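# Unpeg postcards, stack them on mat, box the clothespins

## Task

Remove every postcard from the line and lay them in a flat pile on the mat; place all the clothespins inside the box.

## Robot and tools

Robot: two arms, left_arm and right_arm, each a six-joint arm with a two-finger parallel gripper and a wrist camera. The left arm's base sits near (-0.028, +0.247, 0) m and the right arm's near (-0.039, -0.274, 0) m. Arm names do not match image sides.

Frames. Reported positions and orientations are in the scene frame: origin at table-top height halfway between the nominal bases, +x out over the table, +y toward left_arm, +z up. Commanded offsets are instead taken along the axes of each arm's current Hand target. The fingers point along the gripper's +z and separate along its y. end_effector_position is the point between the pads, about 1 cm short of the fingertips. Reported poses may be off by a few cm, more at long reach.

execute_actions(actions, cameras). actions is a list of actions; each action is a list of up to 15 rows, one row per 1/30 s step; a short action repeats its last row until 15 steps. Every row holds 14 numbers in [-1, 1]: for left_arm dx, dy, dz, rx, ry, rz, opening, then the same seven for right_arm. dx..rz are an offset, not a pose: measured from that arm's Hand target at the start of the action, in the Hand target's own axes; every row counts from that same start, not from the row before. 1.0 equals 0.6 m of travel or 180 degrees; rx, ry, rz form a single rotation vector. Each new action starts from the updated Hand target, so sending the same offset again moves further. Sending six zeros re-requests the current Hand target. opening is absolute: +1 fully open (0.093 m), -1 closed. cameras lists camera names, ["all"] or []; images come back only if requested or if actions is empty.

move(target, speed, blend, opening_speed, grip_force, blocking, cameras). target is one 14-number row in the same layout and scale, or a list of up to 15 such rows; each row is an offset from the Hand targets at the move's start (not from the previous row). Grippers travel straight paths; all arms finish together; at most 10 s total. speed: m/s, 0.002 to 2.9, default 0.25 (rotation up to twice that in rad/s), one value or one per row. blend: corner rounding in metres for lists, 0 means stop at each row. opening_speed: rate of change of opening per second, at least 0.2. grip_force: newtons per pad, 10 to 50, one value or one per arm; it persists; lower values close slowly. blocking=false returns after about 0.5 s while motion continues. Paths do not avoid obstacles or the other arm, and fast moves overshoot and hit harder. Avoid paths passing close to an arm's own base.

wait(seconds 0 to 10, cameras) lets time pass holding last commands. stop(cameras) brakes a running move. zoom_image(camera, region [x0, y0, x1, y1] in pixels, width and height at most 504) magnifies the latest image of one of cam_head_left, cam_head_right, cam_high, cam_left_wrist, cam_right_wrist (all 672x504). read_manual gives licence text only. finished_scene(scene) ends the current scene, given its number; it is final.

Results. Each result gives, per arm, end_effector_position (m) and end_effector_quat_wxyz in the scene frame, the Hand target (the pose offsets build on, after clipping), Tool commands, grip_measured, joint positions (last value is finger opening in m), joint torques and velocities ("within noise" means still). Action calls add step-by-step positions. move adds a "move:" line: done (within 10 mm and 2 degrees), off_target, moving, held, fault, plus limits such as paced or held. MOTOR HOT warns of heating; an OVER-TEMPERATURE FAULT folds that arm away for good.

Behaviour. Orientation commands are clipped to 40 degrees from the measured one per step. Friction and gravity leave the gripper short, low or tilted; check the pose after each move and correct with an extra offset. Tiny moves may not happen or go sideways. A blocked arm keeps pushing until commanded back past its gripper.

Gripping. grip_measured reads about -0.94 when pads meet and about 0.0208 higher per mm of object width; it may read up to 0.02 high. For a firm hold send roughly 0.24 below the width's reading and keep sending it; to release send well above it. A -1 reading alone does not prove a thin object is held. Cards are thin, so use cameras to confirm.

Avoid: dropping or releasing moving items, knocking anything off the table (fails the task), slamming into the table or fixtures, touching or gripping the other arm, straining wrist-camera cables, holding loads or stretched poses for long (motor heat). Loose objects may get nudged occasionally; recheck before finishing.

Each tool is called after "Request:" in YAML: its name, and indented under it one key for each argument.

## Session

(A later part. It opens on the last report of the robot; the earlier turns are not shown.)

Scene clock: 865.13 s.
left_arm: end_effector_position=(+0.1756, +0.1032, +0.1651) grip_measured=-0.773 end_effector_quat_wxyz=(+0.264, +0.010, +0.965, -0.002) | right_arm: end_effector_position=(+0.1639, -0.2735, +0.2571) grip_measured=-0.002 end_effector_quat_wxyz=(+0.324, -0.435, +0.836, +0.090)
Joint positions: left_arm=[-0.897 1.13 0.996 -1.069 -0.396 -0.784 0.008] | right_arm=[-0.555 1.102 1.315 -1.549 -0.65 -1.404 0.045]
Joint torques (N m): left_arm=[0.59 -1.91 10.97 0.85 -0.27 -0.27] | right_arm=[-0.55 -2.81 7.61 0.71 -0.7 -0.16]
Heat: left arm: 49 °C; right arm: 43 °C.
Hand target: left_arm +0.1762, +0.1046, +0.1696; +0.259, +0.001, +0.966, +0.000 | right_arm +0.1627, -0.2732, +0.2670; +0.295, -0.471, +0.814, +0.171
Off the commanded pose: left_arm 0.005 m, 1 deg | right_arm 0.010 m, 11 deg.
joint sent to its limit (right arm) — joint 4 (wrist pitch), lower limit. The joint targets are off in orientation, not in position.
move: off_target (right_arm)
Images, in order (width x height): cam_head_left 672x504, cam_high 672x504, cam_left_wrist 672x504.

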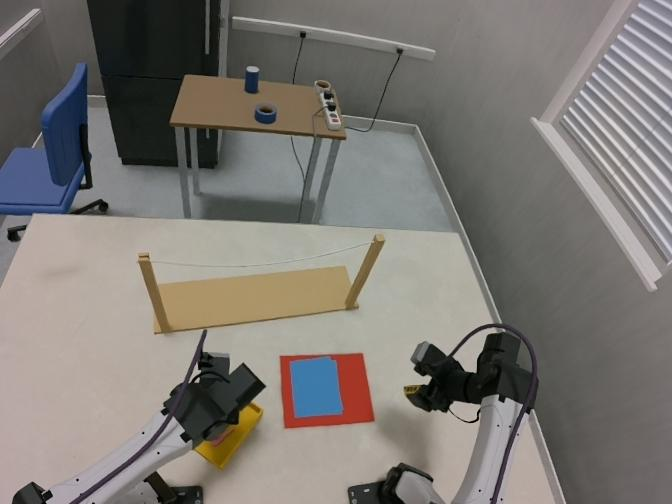

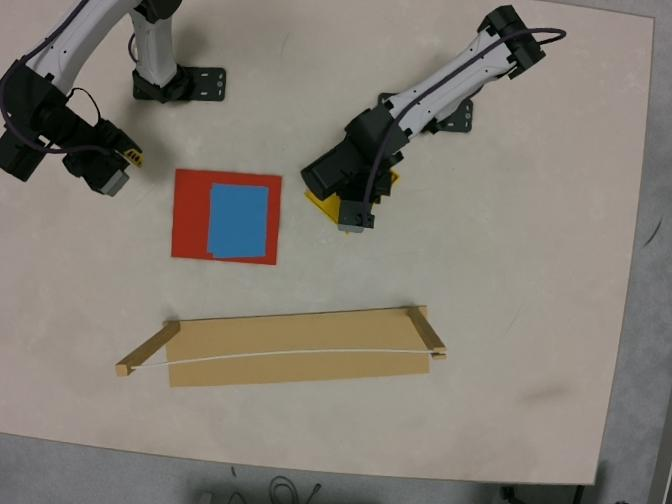

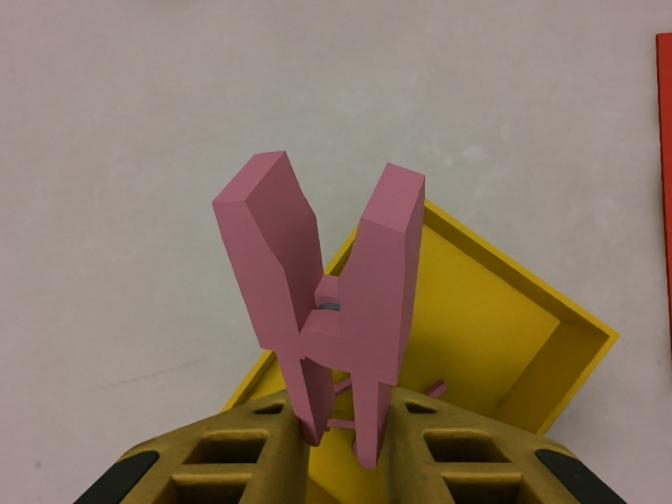

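Request:
move:
  target:
    - [0.083,-0.035,0.135,0,0,0,-0.9,0,0,0,0,0,0,0]
    - [0.083,-0.035,0.135,0,0,0,0,0,0,0,0,0,0,0]
    - [-0.05,-0.035,-0.08,0,0,0,0,0,0,0,0,0,0,0]
  speed: 0.13
  opening_speed: 0.6
  cameras: ["cam_left_wrist","cam_high","cam_head_left"]

Scene clock: 873.13 s.
left_arm: end_effector_position=(+0.1767, +0.0789, +0.2234) grip_measured=-0.002 end_effector_quat_wxyz=(+0.261, +0.002, +0.965, -0.012) | right_arm: end_effector_position=(+0.1639, -0.2735, +0.2571) grip_measured=-0.002 end_effector_quat_wxyz=(+0.324, -0.435, +0.836, +0.090)
Joint positions: left_arm=[-0.958 1.249 1.308 -1.277 -0.403 -0.862 0.045] | right_arm=[-0.555 1.102 1.315 -1.549 -0.65 -1.404 0.045]
Joint torques (N m): left_arm=[0.68 -2.48 10.14 0.78 -0.42 -0.06] | right_arm=[-0.55 -2.81 7.61 0.71 -0.7 -0.15]
Heat: left arm: 46 °C; right arm: 43 °C.
Hand target: left_arm +0.1782, +0.0835, +0.2262; +0.259, +0.001, +0.966, +0.000 | right_arm +0.1627, -0.2732, +0.2670; +0.295, -0.471, +0.814, +0.171
Off the commanded pose: left_arm 0.006 m, 1 deg | right_arm 0.010 m, 11 deg.
joint sent to its limit (right arm) — joint 4 (wrist pitch), lower limit. The joint targets are off in orientation, not in position.
move: off_target (right_arm)
Images, in order (width x height): cam_head_left 672x504, cam_high 672x504, cam_left_wrist 672x504.

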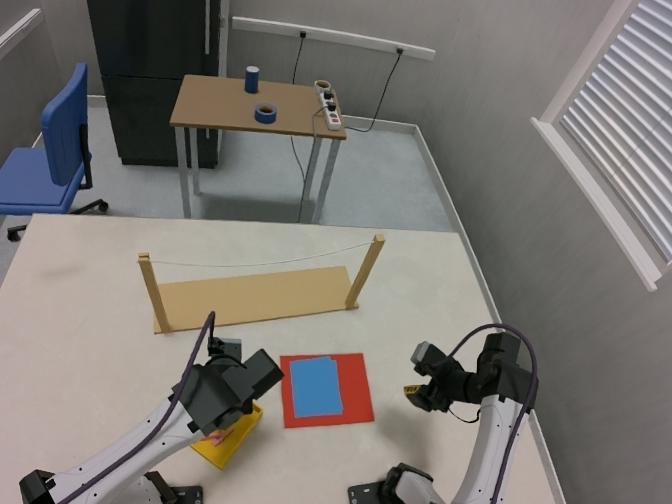

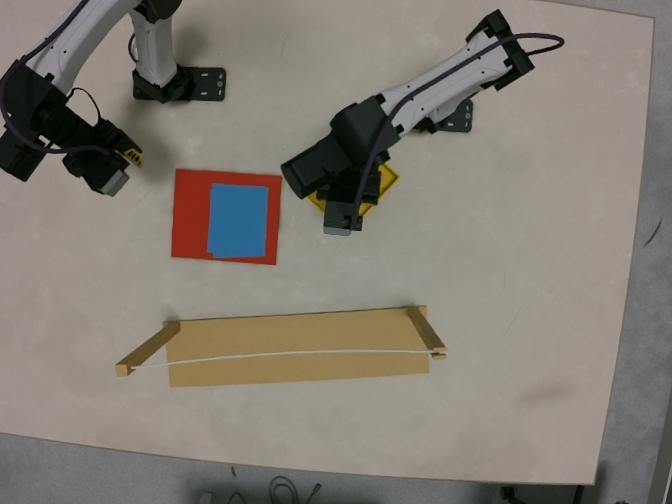

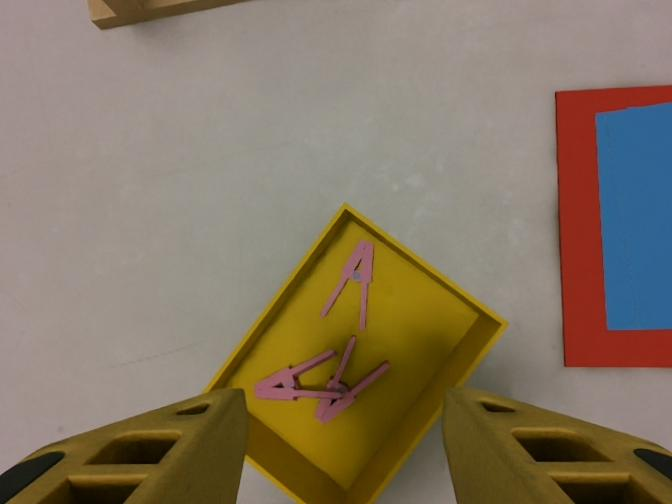

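All in.

Request:
finished_scene:
  scene: 1

The scene is finished: the task was done.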